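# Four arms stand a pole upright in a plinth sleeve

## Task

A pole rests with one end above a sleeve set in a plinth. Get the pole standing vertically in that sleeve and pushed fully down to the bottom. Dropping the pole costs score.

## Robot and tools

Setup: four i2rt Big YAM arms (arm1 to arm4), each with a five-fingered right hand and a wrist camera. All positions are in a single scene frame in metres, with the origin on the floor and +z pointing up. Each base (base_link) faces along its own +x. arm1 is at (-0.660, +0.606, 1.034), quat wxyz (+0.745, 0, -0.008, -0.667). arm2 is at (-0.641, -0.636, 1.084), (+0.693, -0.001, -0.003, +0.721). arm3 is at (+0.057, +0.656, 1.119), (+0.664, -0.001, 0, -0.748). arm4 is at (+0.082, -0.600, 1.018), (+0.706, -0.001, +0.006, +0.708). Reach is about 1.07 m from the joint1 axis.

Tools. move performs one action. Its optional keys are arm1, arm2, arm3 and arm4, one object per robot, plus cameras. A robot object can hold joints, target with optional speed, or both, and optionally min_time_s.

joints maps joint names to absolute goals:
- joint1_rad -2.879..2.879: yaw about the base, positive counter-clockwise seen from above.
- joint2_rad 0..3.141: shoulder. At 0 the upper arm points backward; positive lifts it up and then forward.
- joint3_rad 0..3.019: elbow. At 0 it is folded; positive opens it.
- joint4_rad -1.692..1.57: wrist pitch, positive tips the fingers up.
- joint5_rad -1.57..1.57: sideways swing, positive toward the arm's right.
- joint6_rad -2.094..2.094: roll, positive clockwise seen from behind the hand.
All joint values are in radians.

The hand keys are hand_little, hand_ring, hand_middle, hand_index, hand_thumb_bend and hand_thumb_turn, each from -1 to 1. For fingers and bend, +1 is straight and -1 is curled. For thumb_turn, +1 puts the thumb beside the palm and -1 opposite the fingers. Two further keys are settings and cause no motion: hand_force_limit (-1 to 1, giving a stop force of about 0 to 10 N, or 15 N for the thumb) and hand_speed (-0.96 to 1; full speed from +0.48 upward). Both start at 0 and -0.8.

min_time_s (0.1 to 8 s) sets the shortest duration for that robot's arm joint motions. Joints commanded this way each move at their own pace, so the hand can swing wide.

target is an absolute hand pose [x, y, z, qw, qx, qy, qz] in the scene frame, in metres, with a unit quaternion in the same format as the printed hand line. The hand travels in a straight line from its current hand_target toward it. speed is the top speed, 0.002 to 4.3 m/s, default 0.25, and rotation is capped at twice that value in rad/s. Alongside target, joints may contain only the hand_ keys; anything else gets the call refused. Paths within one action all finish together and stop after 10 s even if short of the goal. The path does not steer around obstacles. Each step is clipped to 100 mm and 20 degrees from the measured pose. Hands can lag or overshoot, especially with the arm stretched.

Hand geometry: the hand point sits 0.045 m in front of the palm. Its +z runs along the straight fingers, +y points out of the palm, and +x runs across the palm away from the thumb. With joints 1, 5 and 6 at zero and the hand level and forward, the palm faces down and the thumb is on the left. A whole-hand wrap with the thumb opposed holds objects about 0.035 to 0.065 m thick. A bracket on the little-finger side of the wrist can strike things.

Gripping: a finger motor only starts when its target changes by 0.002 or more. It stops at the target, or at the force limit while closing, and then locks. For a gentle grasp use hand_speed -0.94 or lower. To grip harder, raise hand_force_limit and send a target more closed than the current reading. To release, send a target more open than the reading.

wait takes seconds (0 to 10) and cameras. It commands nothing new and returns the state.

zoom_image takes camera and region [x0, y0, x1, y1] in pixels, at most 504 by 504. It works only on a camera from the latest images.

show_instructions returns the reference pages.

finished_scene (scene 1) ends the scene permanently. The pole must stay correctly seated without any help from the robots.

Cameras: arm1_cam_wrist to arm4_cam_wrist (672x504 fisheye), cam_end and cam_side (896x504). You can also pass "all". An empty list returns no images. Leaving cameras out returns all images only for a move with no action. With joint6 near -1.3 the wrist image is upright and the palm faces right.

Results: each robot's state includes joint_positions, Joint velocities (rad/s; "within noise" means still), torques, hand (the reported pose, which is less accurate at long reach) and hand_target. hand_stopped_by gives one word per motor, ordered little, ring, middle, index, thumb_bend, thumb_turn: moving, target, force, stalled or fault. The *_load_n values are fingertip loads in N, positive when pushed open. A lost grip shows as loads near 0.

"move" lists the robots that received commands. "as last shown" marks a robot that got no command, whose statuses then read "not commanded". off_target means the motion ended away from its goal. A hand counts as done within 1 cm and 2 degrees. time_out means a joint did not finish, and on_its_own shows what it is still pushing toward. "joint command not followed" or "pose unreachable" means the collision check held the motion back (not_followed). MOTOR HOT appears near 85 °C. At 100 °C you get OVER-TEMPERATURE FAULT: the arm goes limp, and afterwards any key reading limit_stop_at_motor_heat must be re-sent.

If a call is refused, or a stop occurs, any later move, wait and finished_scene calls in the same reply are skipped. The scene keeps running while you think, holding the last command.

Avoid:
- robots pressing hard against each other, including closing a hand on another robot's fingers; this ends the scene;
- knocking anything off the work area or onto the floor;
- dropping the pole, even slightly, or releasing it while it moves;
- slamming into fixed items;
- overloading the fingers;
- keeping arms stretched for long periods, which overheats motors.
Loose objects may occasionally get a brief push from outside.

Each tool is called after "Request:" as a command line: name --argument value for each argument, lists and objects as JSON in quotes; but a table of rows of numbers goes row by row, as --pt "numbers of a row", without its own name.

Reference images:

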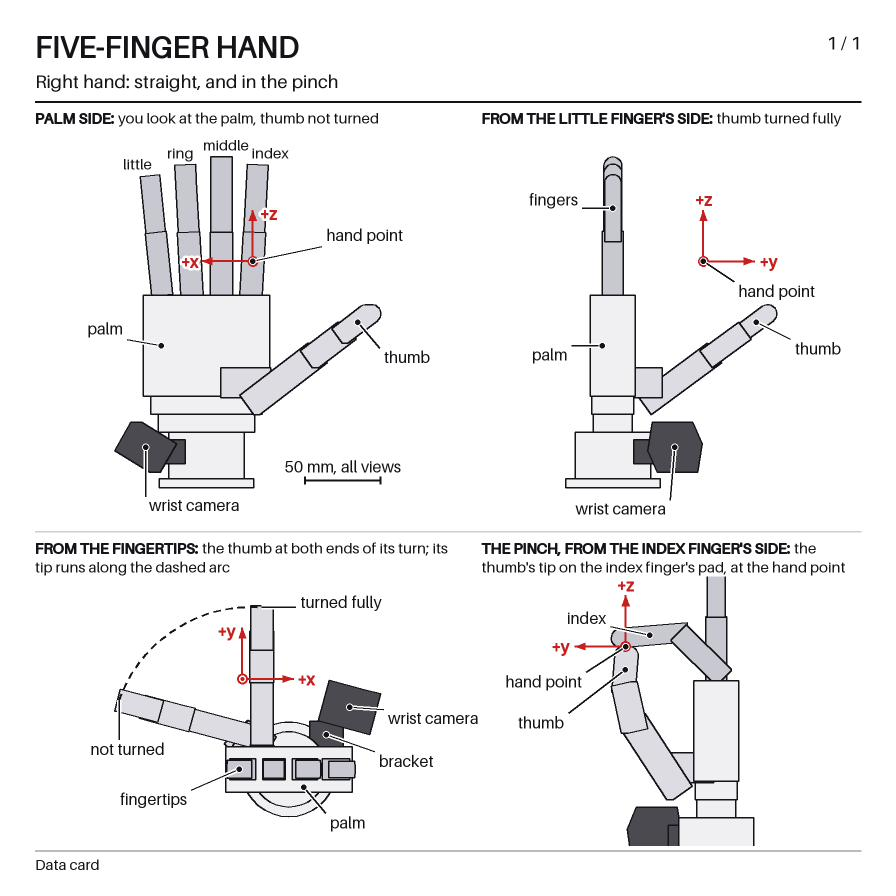

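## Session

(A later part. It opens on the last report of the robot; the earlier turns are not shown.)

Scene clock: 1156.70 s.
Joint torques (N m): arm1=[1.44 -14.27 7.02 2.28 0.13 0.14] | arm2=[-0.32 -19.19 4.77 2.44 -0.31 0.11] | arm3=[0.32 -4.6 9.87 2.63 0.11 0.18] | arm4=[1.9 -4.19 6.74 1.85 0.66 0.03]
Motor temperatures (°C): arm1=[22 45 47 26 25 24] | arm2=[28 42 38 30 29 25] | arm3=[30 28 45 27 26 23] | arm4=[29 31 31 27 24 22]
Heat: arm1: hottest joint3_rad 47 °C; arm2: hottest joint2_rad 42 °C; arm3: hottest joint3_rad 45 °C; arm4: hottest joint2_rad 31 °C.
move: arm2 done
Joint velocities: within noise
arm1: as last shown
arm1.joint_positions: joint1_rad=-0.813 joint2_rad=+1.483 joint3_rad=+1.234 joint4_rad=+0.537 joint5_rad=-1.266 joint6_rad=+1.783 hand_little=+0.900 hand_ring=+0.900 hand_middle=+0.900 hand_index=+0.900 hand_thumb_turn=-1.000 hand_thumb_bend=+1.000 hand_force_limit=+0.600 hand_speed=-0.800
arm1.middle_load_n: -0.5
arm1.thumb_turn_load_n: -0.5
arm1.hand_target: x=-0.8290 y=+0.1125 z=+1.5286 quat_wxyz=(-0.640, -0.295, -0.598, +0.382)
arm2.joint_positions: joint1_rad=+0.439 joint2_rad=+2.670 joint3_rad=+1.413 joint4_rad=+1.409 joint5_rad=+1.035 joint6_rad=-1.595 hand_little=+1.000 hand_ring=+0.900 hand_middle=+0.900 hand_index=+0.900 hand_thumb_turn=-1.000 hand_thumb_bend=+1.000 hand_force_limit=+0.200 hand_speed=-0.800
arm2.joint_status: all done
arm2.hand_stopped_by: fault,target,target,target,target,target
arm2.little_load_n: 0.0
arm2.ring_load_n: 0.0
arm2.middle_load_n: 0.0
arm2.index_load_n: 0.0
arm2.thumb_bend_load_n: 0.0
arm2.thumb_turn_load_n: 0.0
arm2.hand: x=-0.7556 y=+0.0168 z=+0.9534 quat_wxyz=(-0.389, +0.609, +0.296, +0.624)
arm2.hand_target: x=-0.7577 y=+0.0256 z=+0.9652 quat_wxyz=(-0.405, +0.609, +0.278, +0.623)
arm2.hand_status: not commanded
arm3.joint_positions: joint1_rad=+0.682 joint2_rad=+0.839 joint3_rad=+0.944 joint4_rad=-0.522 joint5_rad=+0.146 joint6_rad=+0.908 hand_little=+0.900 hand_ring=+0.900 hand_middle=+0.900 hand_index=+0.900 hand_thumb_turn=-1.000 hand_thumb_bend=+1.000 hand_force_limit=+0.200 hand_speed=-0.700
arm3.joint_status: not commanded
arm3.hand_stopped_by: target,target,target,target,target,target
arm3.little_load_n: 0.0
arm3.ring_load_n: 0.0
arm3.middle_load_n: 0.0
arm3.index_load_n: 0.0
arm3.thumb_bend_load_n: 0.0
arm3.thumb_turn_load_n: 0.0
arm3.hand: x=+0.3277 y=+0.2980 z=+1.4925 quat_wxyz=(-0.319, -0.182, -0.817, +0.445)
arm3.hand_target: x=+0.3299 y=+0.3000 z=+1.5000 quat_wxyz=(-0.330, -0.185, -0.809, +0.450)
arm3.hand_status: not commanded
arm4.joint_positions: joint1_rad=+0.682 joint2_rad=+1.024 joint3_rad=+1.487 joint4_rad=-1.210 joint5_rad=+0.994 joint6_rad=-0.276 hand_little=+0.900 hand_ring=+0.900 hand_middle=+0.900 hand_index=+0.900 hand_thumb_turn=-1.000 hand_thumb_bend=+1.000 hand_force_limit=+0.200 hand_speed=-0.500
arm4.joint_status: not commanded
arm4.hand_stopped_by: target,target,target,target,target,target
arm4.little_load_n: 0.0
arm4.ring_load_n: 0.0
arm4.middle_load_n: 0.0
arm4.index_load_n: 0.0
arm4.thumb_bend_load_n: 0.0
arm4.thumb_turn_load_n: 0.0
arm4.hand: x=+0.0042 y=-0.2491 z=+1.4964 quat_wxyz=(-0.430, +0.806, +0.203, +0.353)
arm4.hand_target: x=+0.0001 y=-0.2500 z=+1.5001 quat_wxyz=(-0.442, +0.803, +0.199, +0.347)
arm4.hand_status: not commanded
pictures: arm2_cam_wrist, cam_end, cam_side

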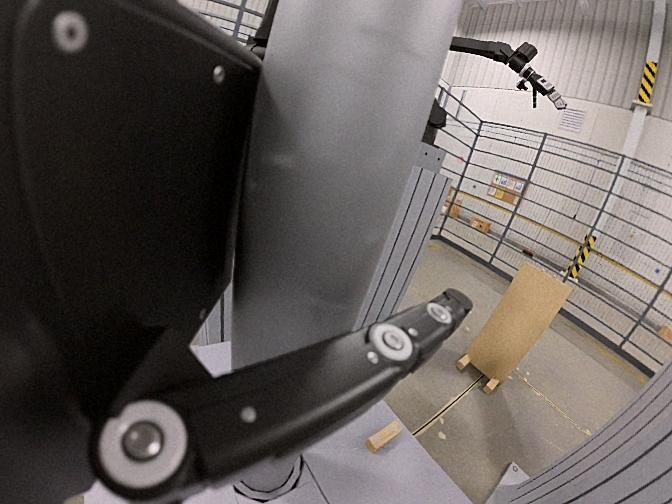

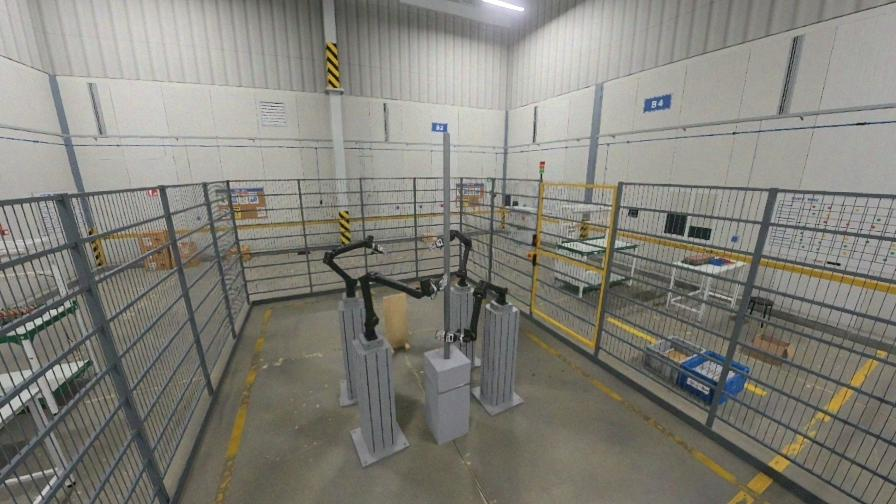

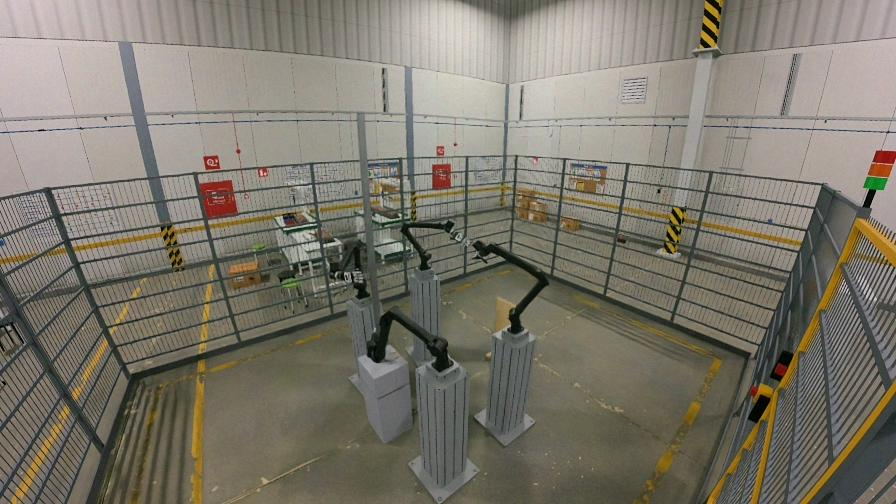

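Request:
move --arm2 '{"target": [-0.833, -0.093, 0.955, -0.405, 0.609, 0.278, 0.623], "speed": 0.08}' --cameras '["cam_end", "cam_side", "arm2_cam_wrist"]'

Request:
zoom_image --camera "cam_end" --region '[410, 120, 480, 190]'

Request:
zoom_image --camera "cam_side" --region '[330, 90, 400, 160]'

Request:
zoom_image --camera "cam_side" --region '[340, 300, 430, 400]'

Request:
zoom_image --camera "cam_end" --region '[410, 320, 480, 390]'

Scene clock: 1159.80 s.
Joint torques (N m): arm1=[1.03 -14.15 7.04 2.19 0.12 0.19] | arm2=[-0.26 -18.49 2.28 2.32 -0.13 0.15] | arm3=[0.44 -4.54 9.88 2.63 0.11 0.17] | arm4=[1.9 -4.37 6.72 1.87 0.66 0]
Motor temperatures (°C): arm1=[22 45 47 26 25 24] | arm2=[28 42 38 29 29 25] | arm3=[30 28 45 27 26 23] | arm4=[29 31 31 27 24 22]
Heat: arm1: hottest joint3_rad 47 °C; arm2: hottest joint2_rad 42 °C; arm3: hottest joint3_rad 45 °C; arm4: hottest joint2_rad 31 °C.
move: arm2 off_target
Joint velocities: within noise
arm1, arm3, arm4: as last shown
arm1.middle_load_n: 0.0
arm1.thumb_turn_load_n: 0.0
arm2.joint_positions: joint1_rad=+0.660 joint2_rad=+2.632 joint3_rad=+1.256 joint4_rad=+1.541 joint5_rad=+1.259 joint6_rad=-1.610 hand_little=+1.000 hand_ring=+0.900 hand_middle=+0.900 hand_index=+0.900 hand_thumb_turn=-1.000 hand_thumb_bend=+1.000 hand_force_limit=+0.200 hand_speed=-0.800
arm2.joint_status: not commanded
arm2.hand_stopped_by: fault,target,target,target,target,target
arm2.little_load_n: 0.0
arm2.ring_load_n: 0.0
arm2.middle_load_n: 0.0
arm2.index_load_n: 0.0
arm2.thumb_bend_load_n: 0.0
arm2.thumb_turn_load_n: 0.0
arm2.hand: x=-0.8312 y=-0.0923 z=+0.9500 quat_wxyz=(-0.387, +0.620, +0.296, +0.615)
arm2.hand_target: x=-0.8330 y=-0.0929 z=+0.9549 quat_wxyz=(-0.397, +0.623, +0.285, +0.611)
arm2.hand_status: off_target (0.005 m and 3.4 deg from the pose sent, 0.134 m and 2.8 deg at the start; a joint's target at an end of its range on 42 of 70 steps)
arm3.thumb_turn_load_n: -0.5
pictures: arm2_cam_wrist, cam_end, cam_side

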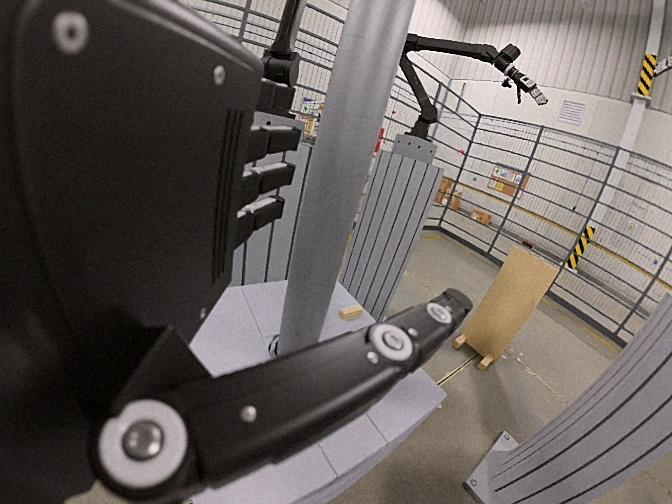

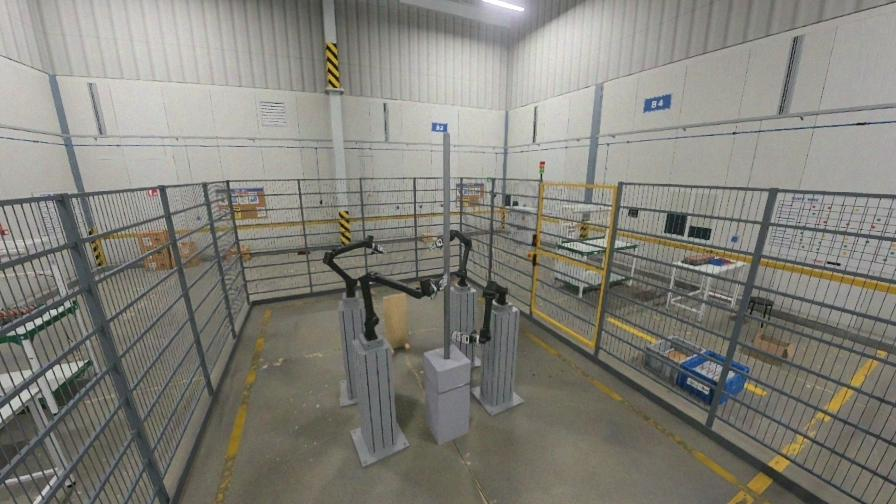

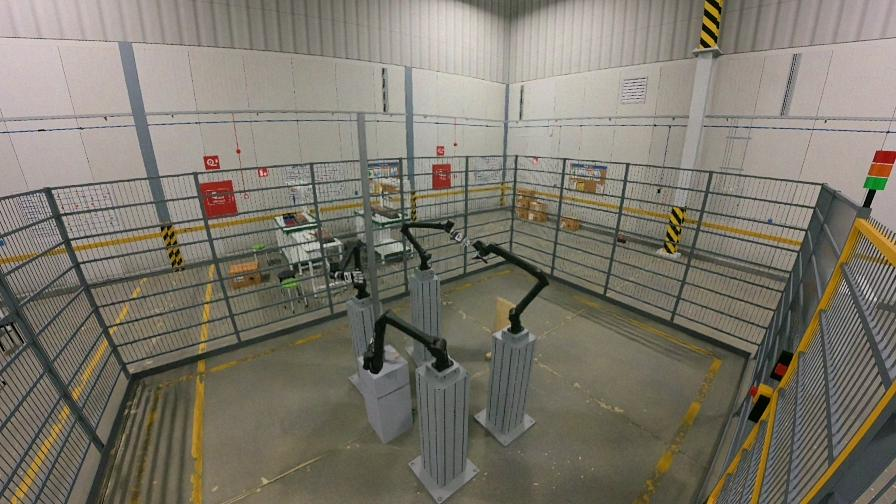

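Scaled by 7.200.

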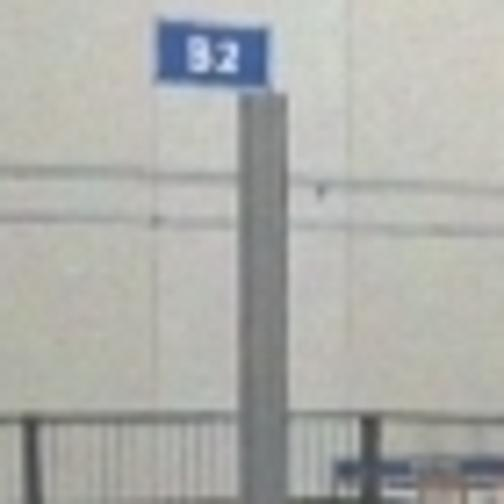

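Scaled by 7.200.

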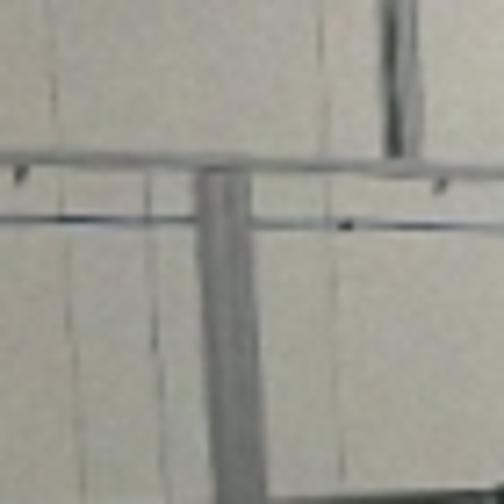

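Scaled by 5.040.

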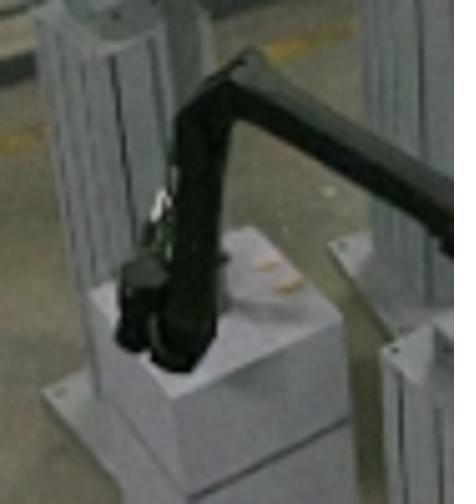

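Scaled by 7.200.

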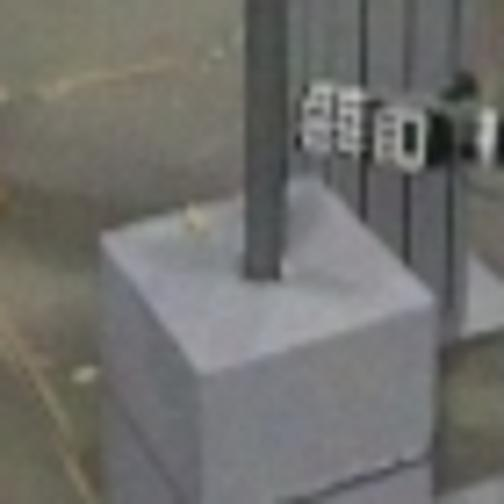

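Request:
move --arm2 '{"target": [-0.92, -0.23, 1.08, -0.397, 0.623, 0.285, 0.611], "speed": 0.15}' --arm1 '{"target": [-0.90, 0.22, 1.53, -0.640, -0.295, -0.598, 0.382], "speed": 0.15}' --cameras '["cam_end", "cam_side", "arm2_cam_wrist"]'

Request:
zoom_image --camera "cam_end" --region '[410, 120, 480, 190]'

Request:
zoom_image --camera "cam_side" --region '[330, 90, 400, 160]'

Request:
zoom_image --camera "cam_side" --region '[340, 300, 430, 400]'

Scene clock: 1163.87 s.
Joint torques (N m): arm1=[0.97 -12.86 6.69 1.31 0.33 0.15] | arm2=[0.09 -16.21 2.78 1.83 -0.21 -0.08] | arm3=[0.38 -4.54 9.88 2.63 0.11 0.18] | arm4=[1.85 -4.19 6.71 1.85 0.66 0.02]
Motor temperatures (°C): arm1=[22 44 46 26 25 24] | arm2=[28 42 37 29 29 25] | arm3=[30 28 45 27 26 23] | arm4=[29 31 31 27 24 22]
Heat: arm1: hottest joint3_rad 46 °C; arm2: hottest joint2_rad 42 °C; arm3: hottest joint3_rad 45 °C; arm4: hottest joint2_rad 31 °C.
move: arm1 off_target; arm2 off_target
Joint velocities: within noise
arm1.joint_positions: joint1_rad=-1.087 joint2_rad=+1.439 joint3_rad=+1.182 joint4_rad=+0.820 joint5_rad=-1.508 joint6_rad=+2.057 hand_little=+0.900 hand_ring=+0.900 hand_middle=+0.900 hand_index=+0.900 hand_thumb_turn=-1.000 hand_thumb_bend=+1.000 hand_force_limit=+0.600 hand_speed=-0.800
arm1.joint_status: not commanded
arm1.hand_stopped_by: target,target,target,target,target,target
arm1.little_load_n: 0.0
arm1.ring_load_n: 0.0
arm1.middle_load_n: 0.0
arm1.index_load_n: 0.0
arm1.thumb_bend_load_n: 0.0
arm1.thumb_turn_load_n: 0.0
arm1.hand: x=-0.9040 y=+0.2139 z=+1.5247 quat_wxyz=(-0.618, -0.318, -0.612, +0.379)
arm1.hand_target: x=-0.8997 y=+0.2195 z=+1.5299 quat_wxyz=(-0.615, -0.315, -0.613, +0.383)
arm1.hand_status: off_target (0.009 m and 4.0 deg from the pose sent, 0.134 m and 1.3 deg at the start; a joint's target at an end of its range on 31 of 64 steps)
arm2.joint_positions: joint1_rad=+0.967 joint2_rad=+2.274 joint3_rad=+1.016 joint4_rad=+1.543 joint5_rad=+1.556 joint6_rad=-1.705 hand_little=+1.000 hand_ring=+0.900 hand_middle=+0.900 hand_index=+0.900 hand_thumb_turn=-1.000 hand_thumb_bend=+1.000 hand_force_limit=+0.200 hand_speed=-0.800
arm2.joint_status: not commanded
arm2.hand_stopped_by: fault,target,target,target,target,target
arm2.little_load_n: 0.0
arm2.ring_load_n: 0.0
arm2.middle_load_n: 0.0
arm2.index_load_n: 0.0
arm2.thumb_bend_load_n: 0.0
arm2.thumb_turn_load_n: 0.5
arm2.hand: x=-0.9214 y=-0.2275 z=+1.0779 quat_wxyz=(-0.392, +0.638, +0.297, +0.592)
arm2.hand_target: x=-0.9199 y=-0.2299 z=+1.0799 quat_wxyz=(-0.391, +0.638, +0.298, +0.593)
arm2.hand_status: off_target (0.004 m and 3.2 deg from the pose sent, 0.209 m and 1.8 deg at the start; a joint's target at an end of its range on 64 of 64 steps)
arm3, arm4: as last shown
arm3.thumb_turn_load_n: 0.0
arm4.index_load_n: -0.5
pictures: arm2_cam_wrist, cam_end, cam_side

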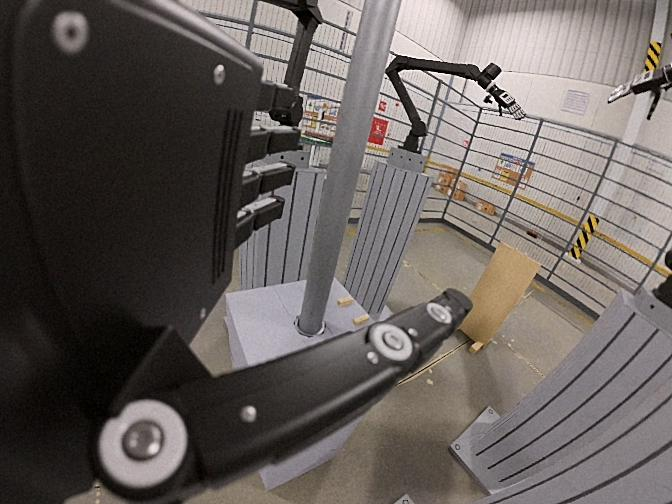

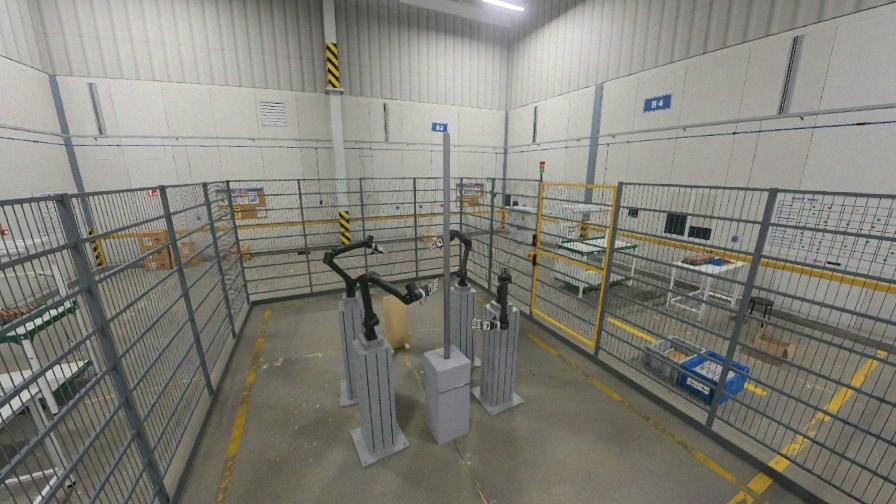

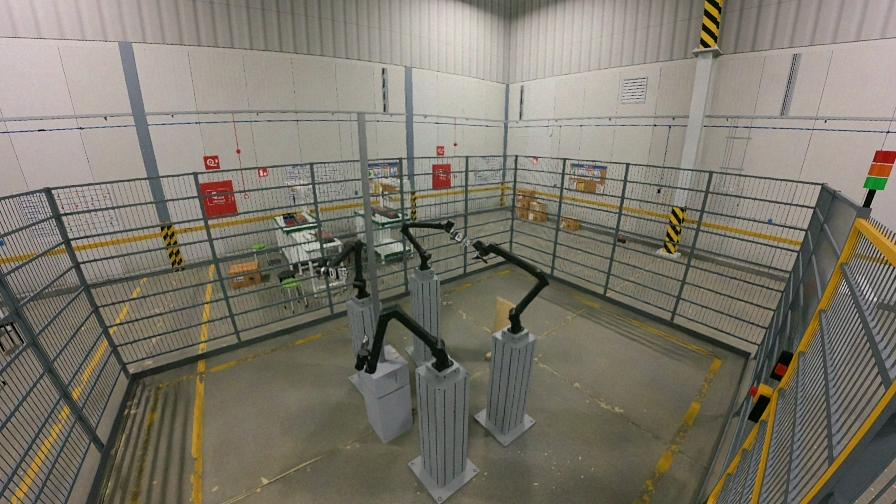

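Scaled by 7.200.

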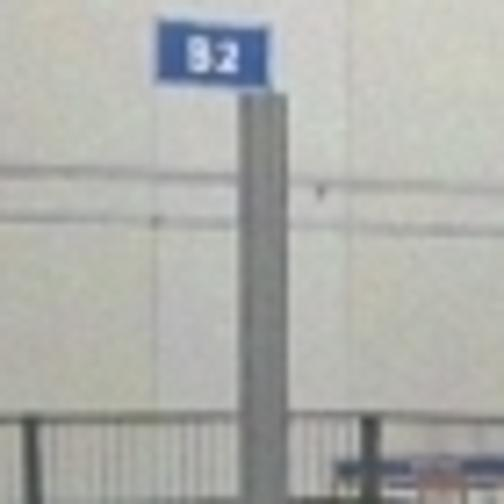

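Scaled by 7.200.

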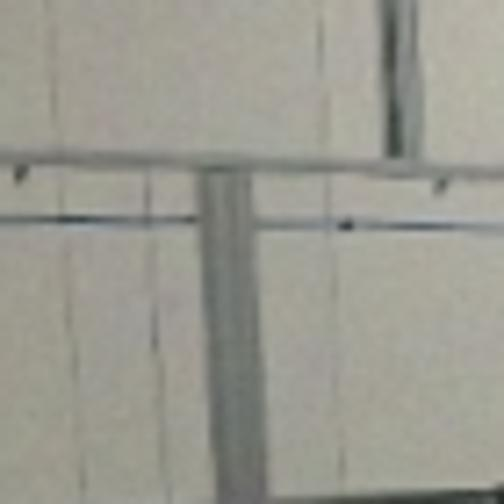

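Scaled by 5.040.

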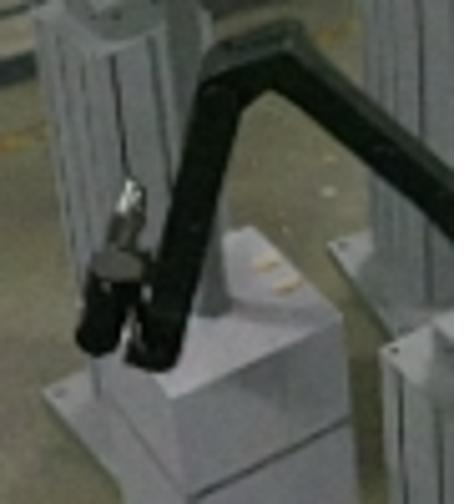

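Request:
wait --seconds 1.5 --cameras '["cam_end", "cam_side", "arm2_cam_wrist"]'

Request:
zoom_image --camera "cam_side" --region '[330, 90, 400, 160]'

Request:
zoom_image --camera "cam_end" --region '[410, 120, 480, 190]'

Request:
zoom_image --camera "arm2_cam_wrist" --region '[280, 290, 350, 360]'

Scene clock: 1166.00 s.
Joint torques (N m): arm1=[1.14 -12.16 6.82 1.32 0.35 0.2] | arm2=[-0.03 -16.21 2.86 1.77 -0.18 -0.08] | arm3=[0.38 -4.48 9.88 2.63 0.11 0.18] | arm4=[1.85 -4.07 6.72 1.84 0.66 0.02]
Motor temperatures (°C): arm1=[22 44 46 26 25 24] | arm2=[28 42 37 29 29 25] | arm3=[30 28 45 27 26 23] | arm4=[29 31 31 27 24 22]
Heat: arm1: hottest joint3_rad 46 °C; arm2: hottest joint2_rad 42 °C; arm3: hottest joint3_rad 45 °C; arm4: hottest joint2_rad 31 °C.
Joint velocities: within noise
arm1.joint_positions: joint1_rad=-1.087 joint2_rad=+1.439 joint3_rad=+1.182 joint4_rad=+0.820 joint5_rad=-1.508 joint6_rad=+2.057 hand_little=+0.900 hand_ring=+0.900 hand_middle=+0.900 hand_index=+0.900 hand_thumb_turn=-1.000 hand_thumb_bend=+1.000 hand_force_limit=+0.600 hand_speed=-0.800
arm1.joint_status: not commanded
arm1.hand_stopped_by: target,target,target,target,target,target
arm1.little_load_n: 0.0
arm1.ring_load_n: 0.0
arm1.middle_load_n: 0.0
arm1.index_load_n: 0.0
arm1.thumb_bend_load_n: 0.0
arm1.thumb_turn_load_n: -0.5
arm1.hand: x=-0.9040 y=+0.2139 z=+1.5247 quat_wxyz=(-0.618, -0.318, -0.612, +0.378)
arm1.hand_target: x=-0.8997 y=+0.2195 z=+1.5300 quat_wxyz=(-0.615, -0.316, -0.613, +0.383)
arm1.hand_status: off_target (0.009 m and 4.0 deg from the pose sent, 0.134 m and 1.3 deg at the start; a joint's target at an end of its range on 31 of 64 steps)
arm2.joint_positions: joint1_rad=+0.967 joint2_rad=+2.274 joint3_rad=+1.016 joint4_rad=+1.543 joint5_rad=+1.556 joint6_rad=-1.706 hand_little=+1.000 hand_ring=+0.900 hand_middle=+0.900 hand_index=+0.900 hand_thumb_turn=-1.000 hand_thumb_bend=+1.000 hand_force_limit=+0.200 hand_speed=-0.800
arm2.joint_status: not commanded
arm2.hand_stopped_by: fault,target,target,target,target,target
arm2.little_load_n: 0.0
arm2.ring_load_n: 0.0
arm2.middle_load_n: 0.0
arm2.index_load_n: 0.0
arm2.thumb_bend_load_n: 0.0
arm2.thumb_turn_load_n: 0.5
arm2.hand: x=-0.9214 y=-0.2276 z=+1.0779 quat_wxyz=(-0.392, +0.638, +0.298, +0.592)
arm2.hand_target: x=-0.9199 y=-0.2299 z=+1.0799 quat_wxyz=(-0.391, +0.638, +0.298, +0.593)
arm2.hand_status: off_target (0.003 m and 3.2 deg from the pose sent, 0.209 m and 1.8 deg at the start; a joint's target at an end of its range on 64 of 64 steps)
arm3.joint_positions: joint1_rad=+0.682 joint2_rad=+0.839 joint3_rad=+0.944 joint4_rad=-0.522 joint5_rad=+0.146 joint6_rad=+0.908 hand_little=+0.900 hand_ring=+0.900 hand_middle=+0.900 hand_index=+0.900 hand_thumb_turn=-1.000 hand_thumb_bend=+1.000 hand_force_limit=+0.200 hand_speed=-0.700
arm3.joint_status: not commanded
arm3.hand_stopped_by: target,target,target,target,target,target
arm3.little_load_n: 0.0
arm3.ring_load_n: 0.0
arm3.middle_load_n: 0.0
arm3.index_load_n: 0.0
arm3.thumb_bend_load_n: 0.0
arm3.thumb_turn_load_n: 0.0
arm3.hand: x=+0.3277 y=+0.2980 z=+1.4925 quat_wxyz=(-0.319, -0.182, -0.817, +0.445)
arm3.hand_target: x=+0.3299 y=+0.3000 z=+1.5000 quat_wxyz=(-0.330, -0.185, -0.809, +0.450)
arm3.hand_status: not commanded
arm4.joint_positions: joint1_rad=+0.682 joint2_rad=+1.024 joint3_rad=+1.487 joint4_rad=-1.210 joint5_rad=+0.994 joint6_rad=-0.276 hand_little=+0.900 hand_ring=+0.900 hand_middle=+0.900 hand_index=+0.900 hand_thumb_turn=-1.000 hand_thumb_bend=+1.000 hand_force_limit=+0.200 hand_speed=-0.500
arm4.joint_status: not commanded
arm4.hand_stopped_by: target,target,target,target,target,target
arm4.little_load_n: 0.0
arm4.ring_load_n: 0.0
arm4.middle_load_n: 0.0
arm4.index_load_n: 0.0
arm4.thumb_bend_load_n: 0.0
arm4.thumb_turn_load_n: 0.0
arm4.hand: x=+0.0042 y=-0.2491 z=+1.4964 quat_wxyz=(-0.430, +0.806, +0.203, +0.353)
arm4.hand_target: x=+0.0001 y=-0.2500 z=+1.5001 quat_wxyz=(-0.442, +0.803, +0.199, +0.347)
arm4.hand_status: not commanded
wait: 1.50 s; at rest from the start
pictures: arm2_cam_wrist, cam_end, cam_side

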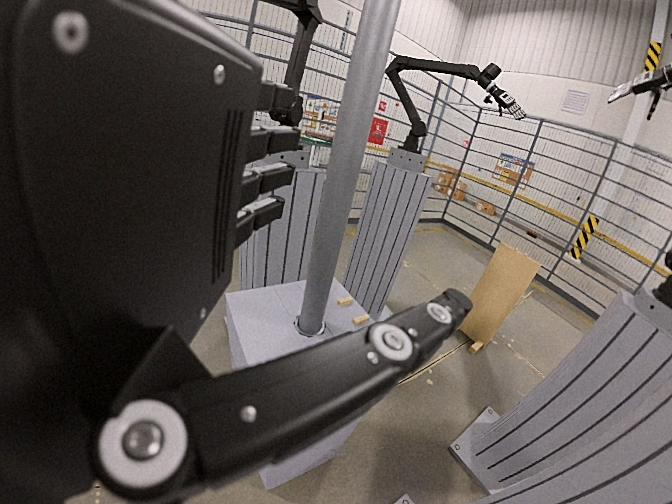

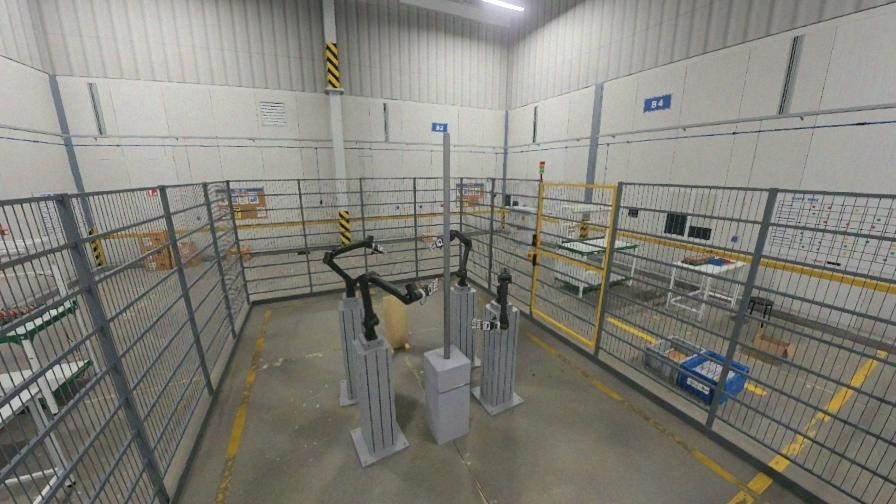

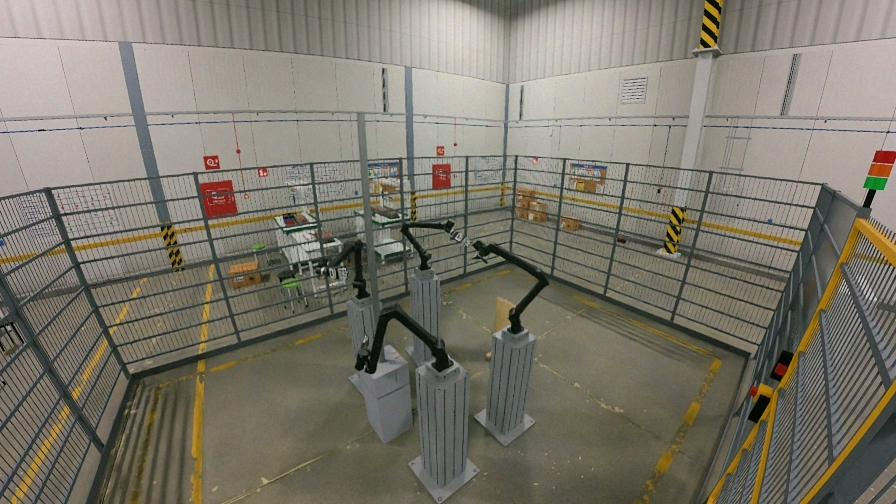

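Scaled by 7.200.

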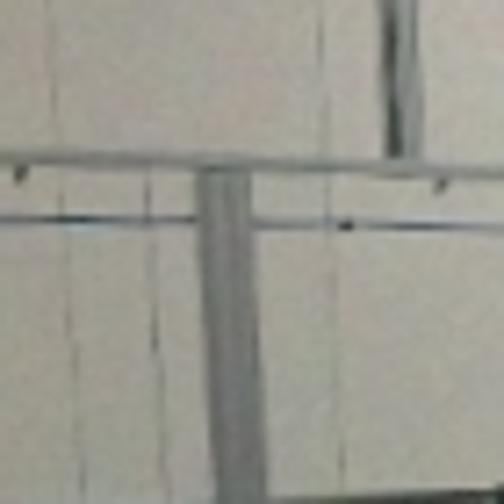

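Scaled by 7.200.

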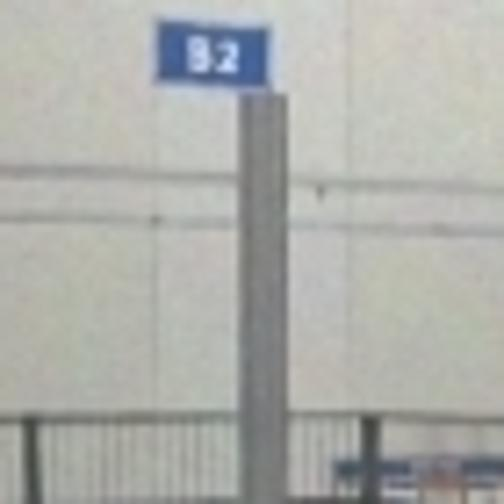

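Scaled by 7.200 from the camera's image (finer frame: 960x720).

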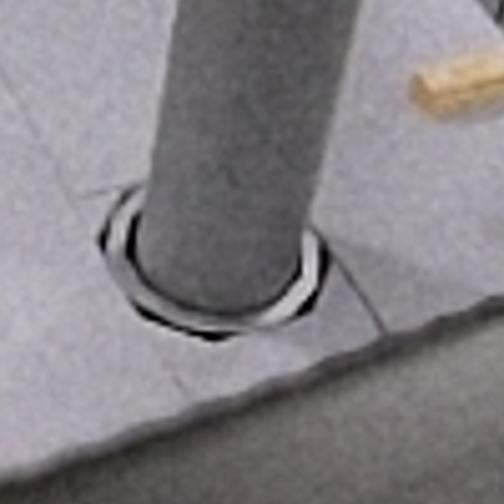

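Request:
finished_scene

The scene is finished: the task was done.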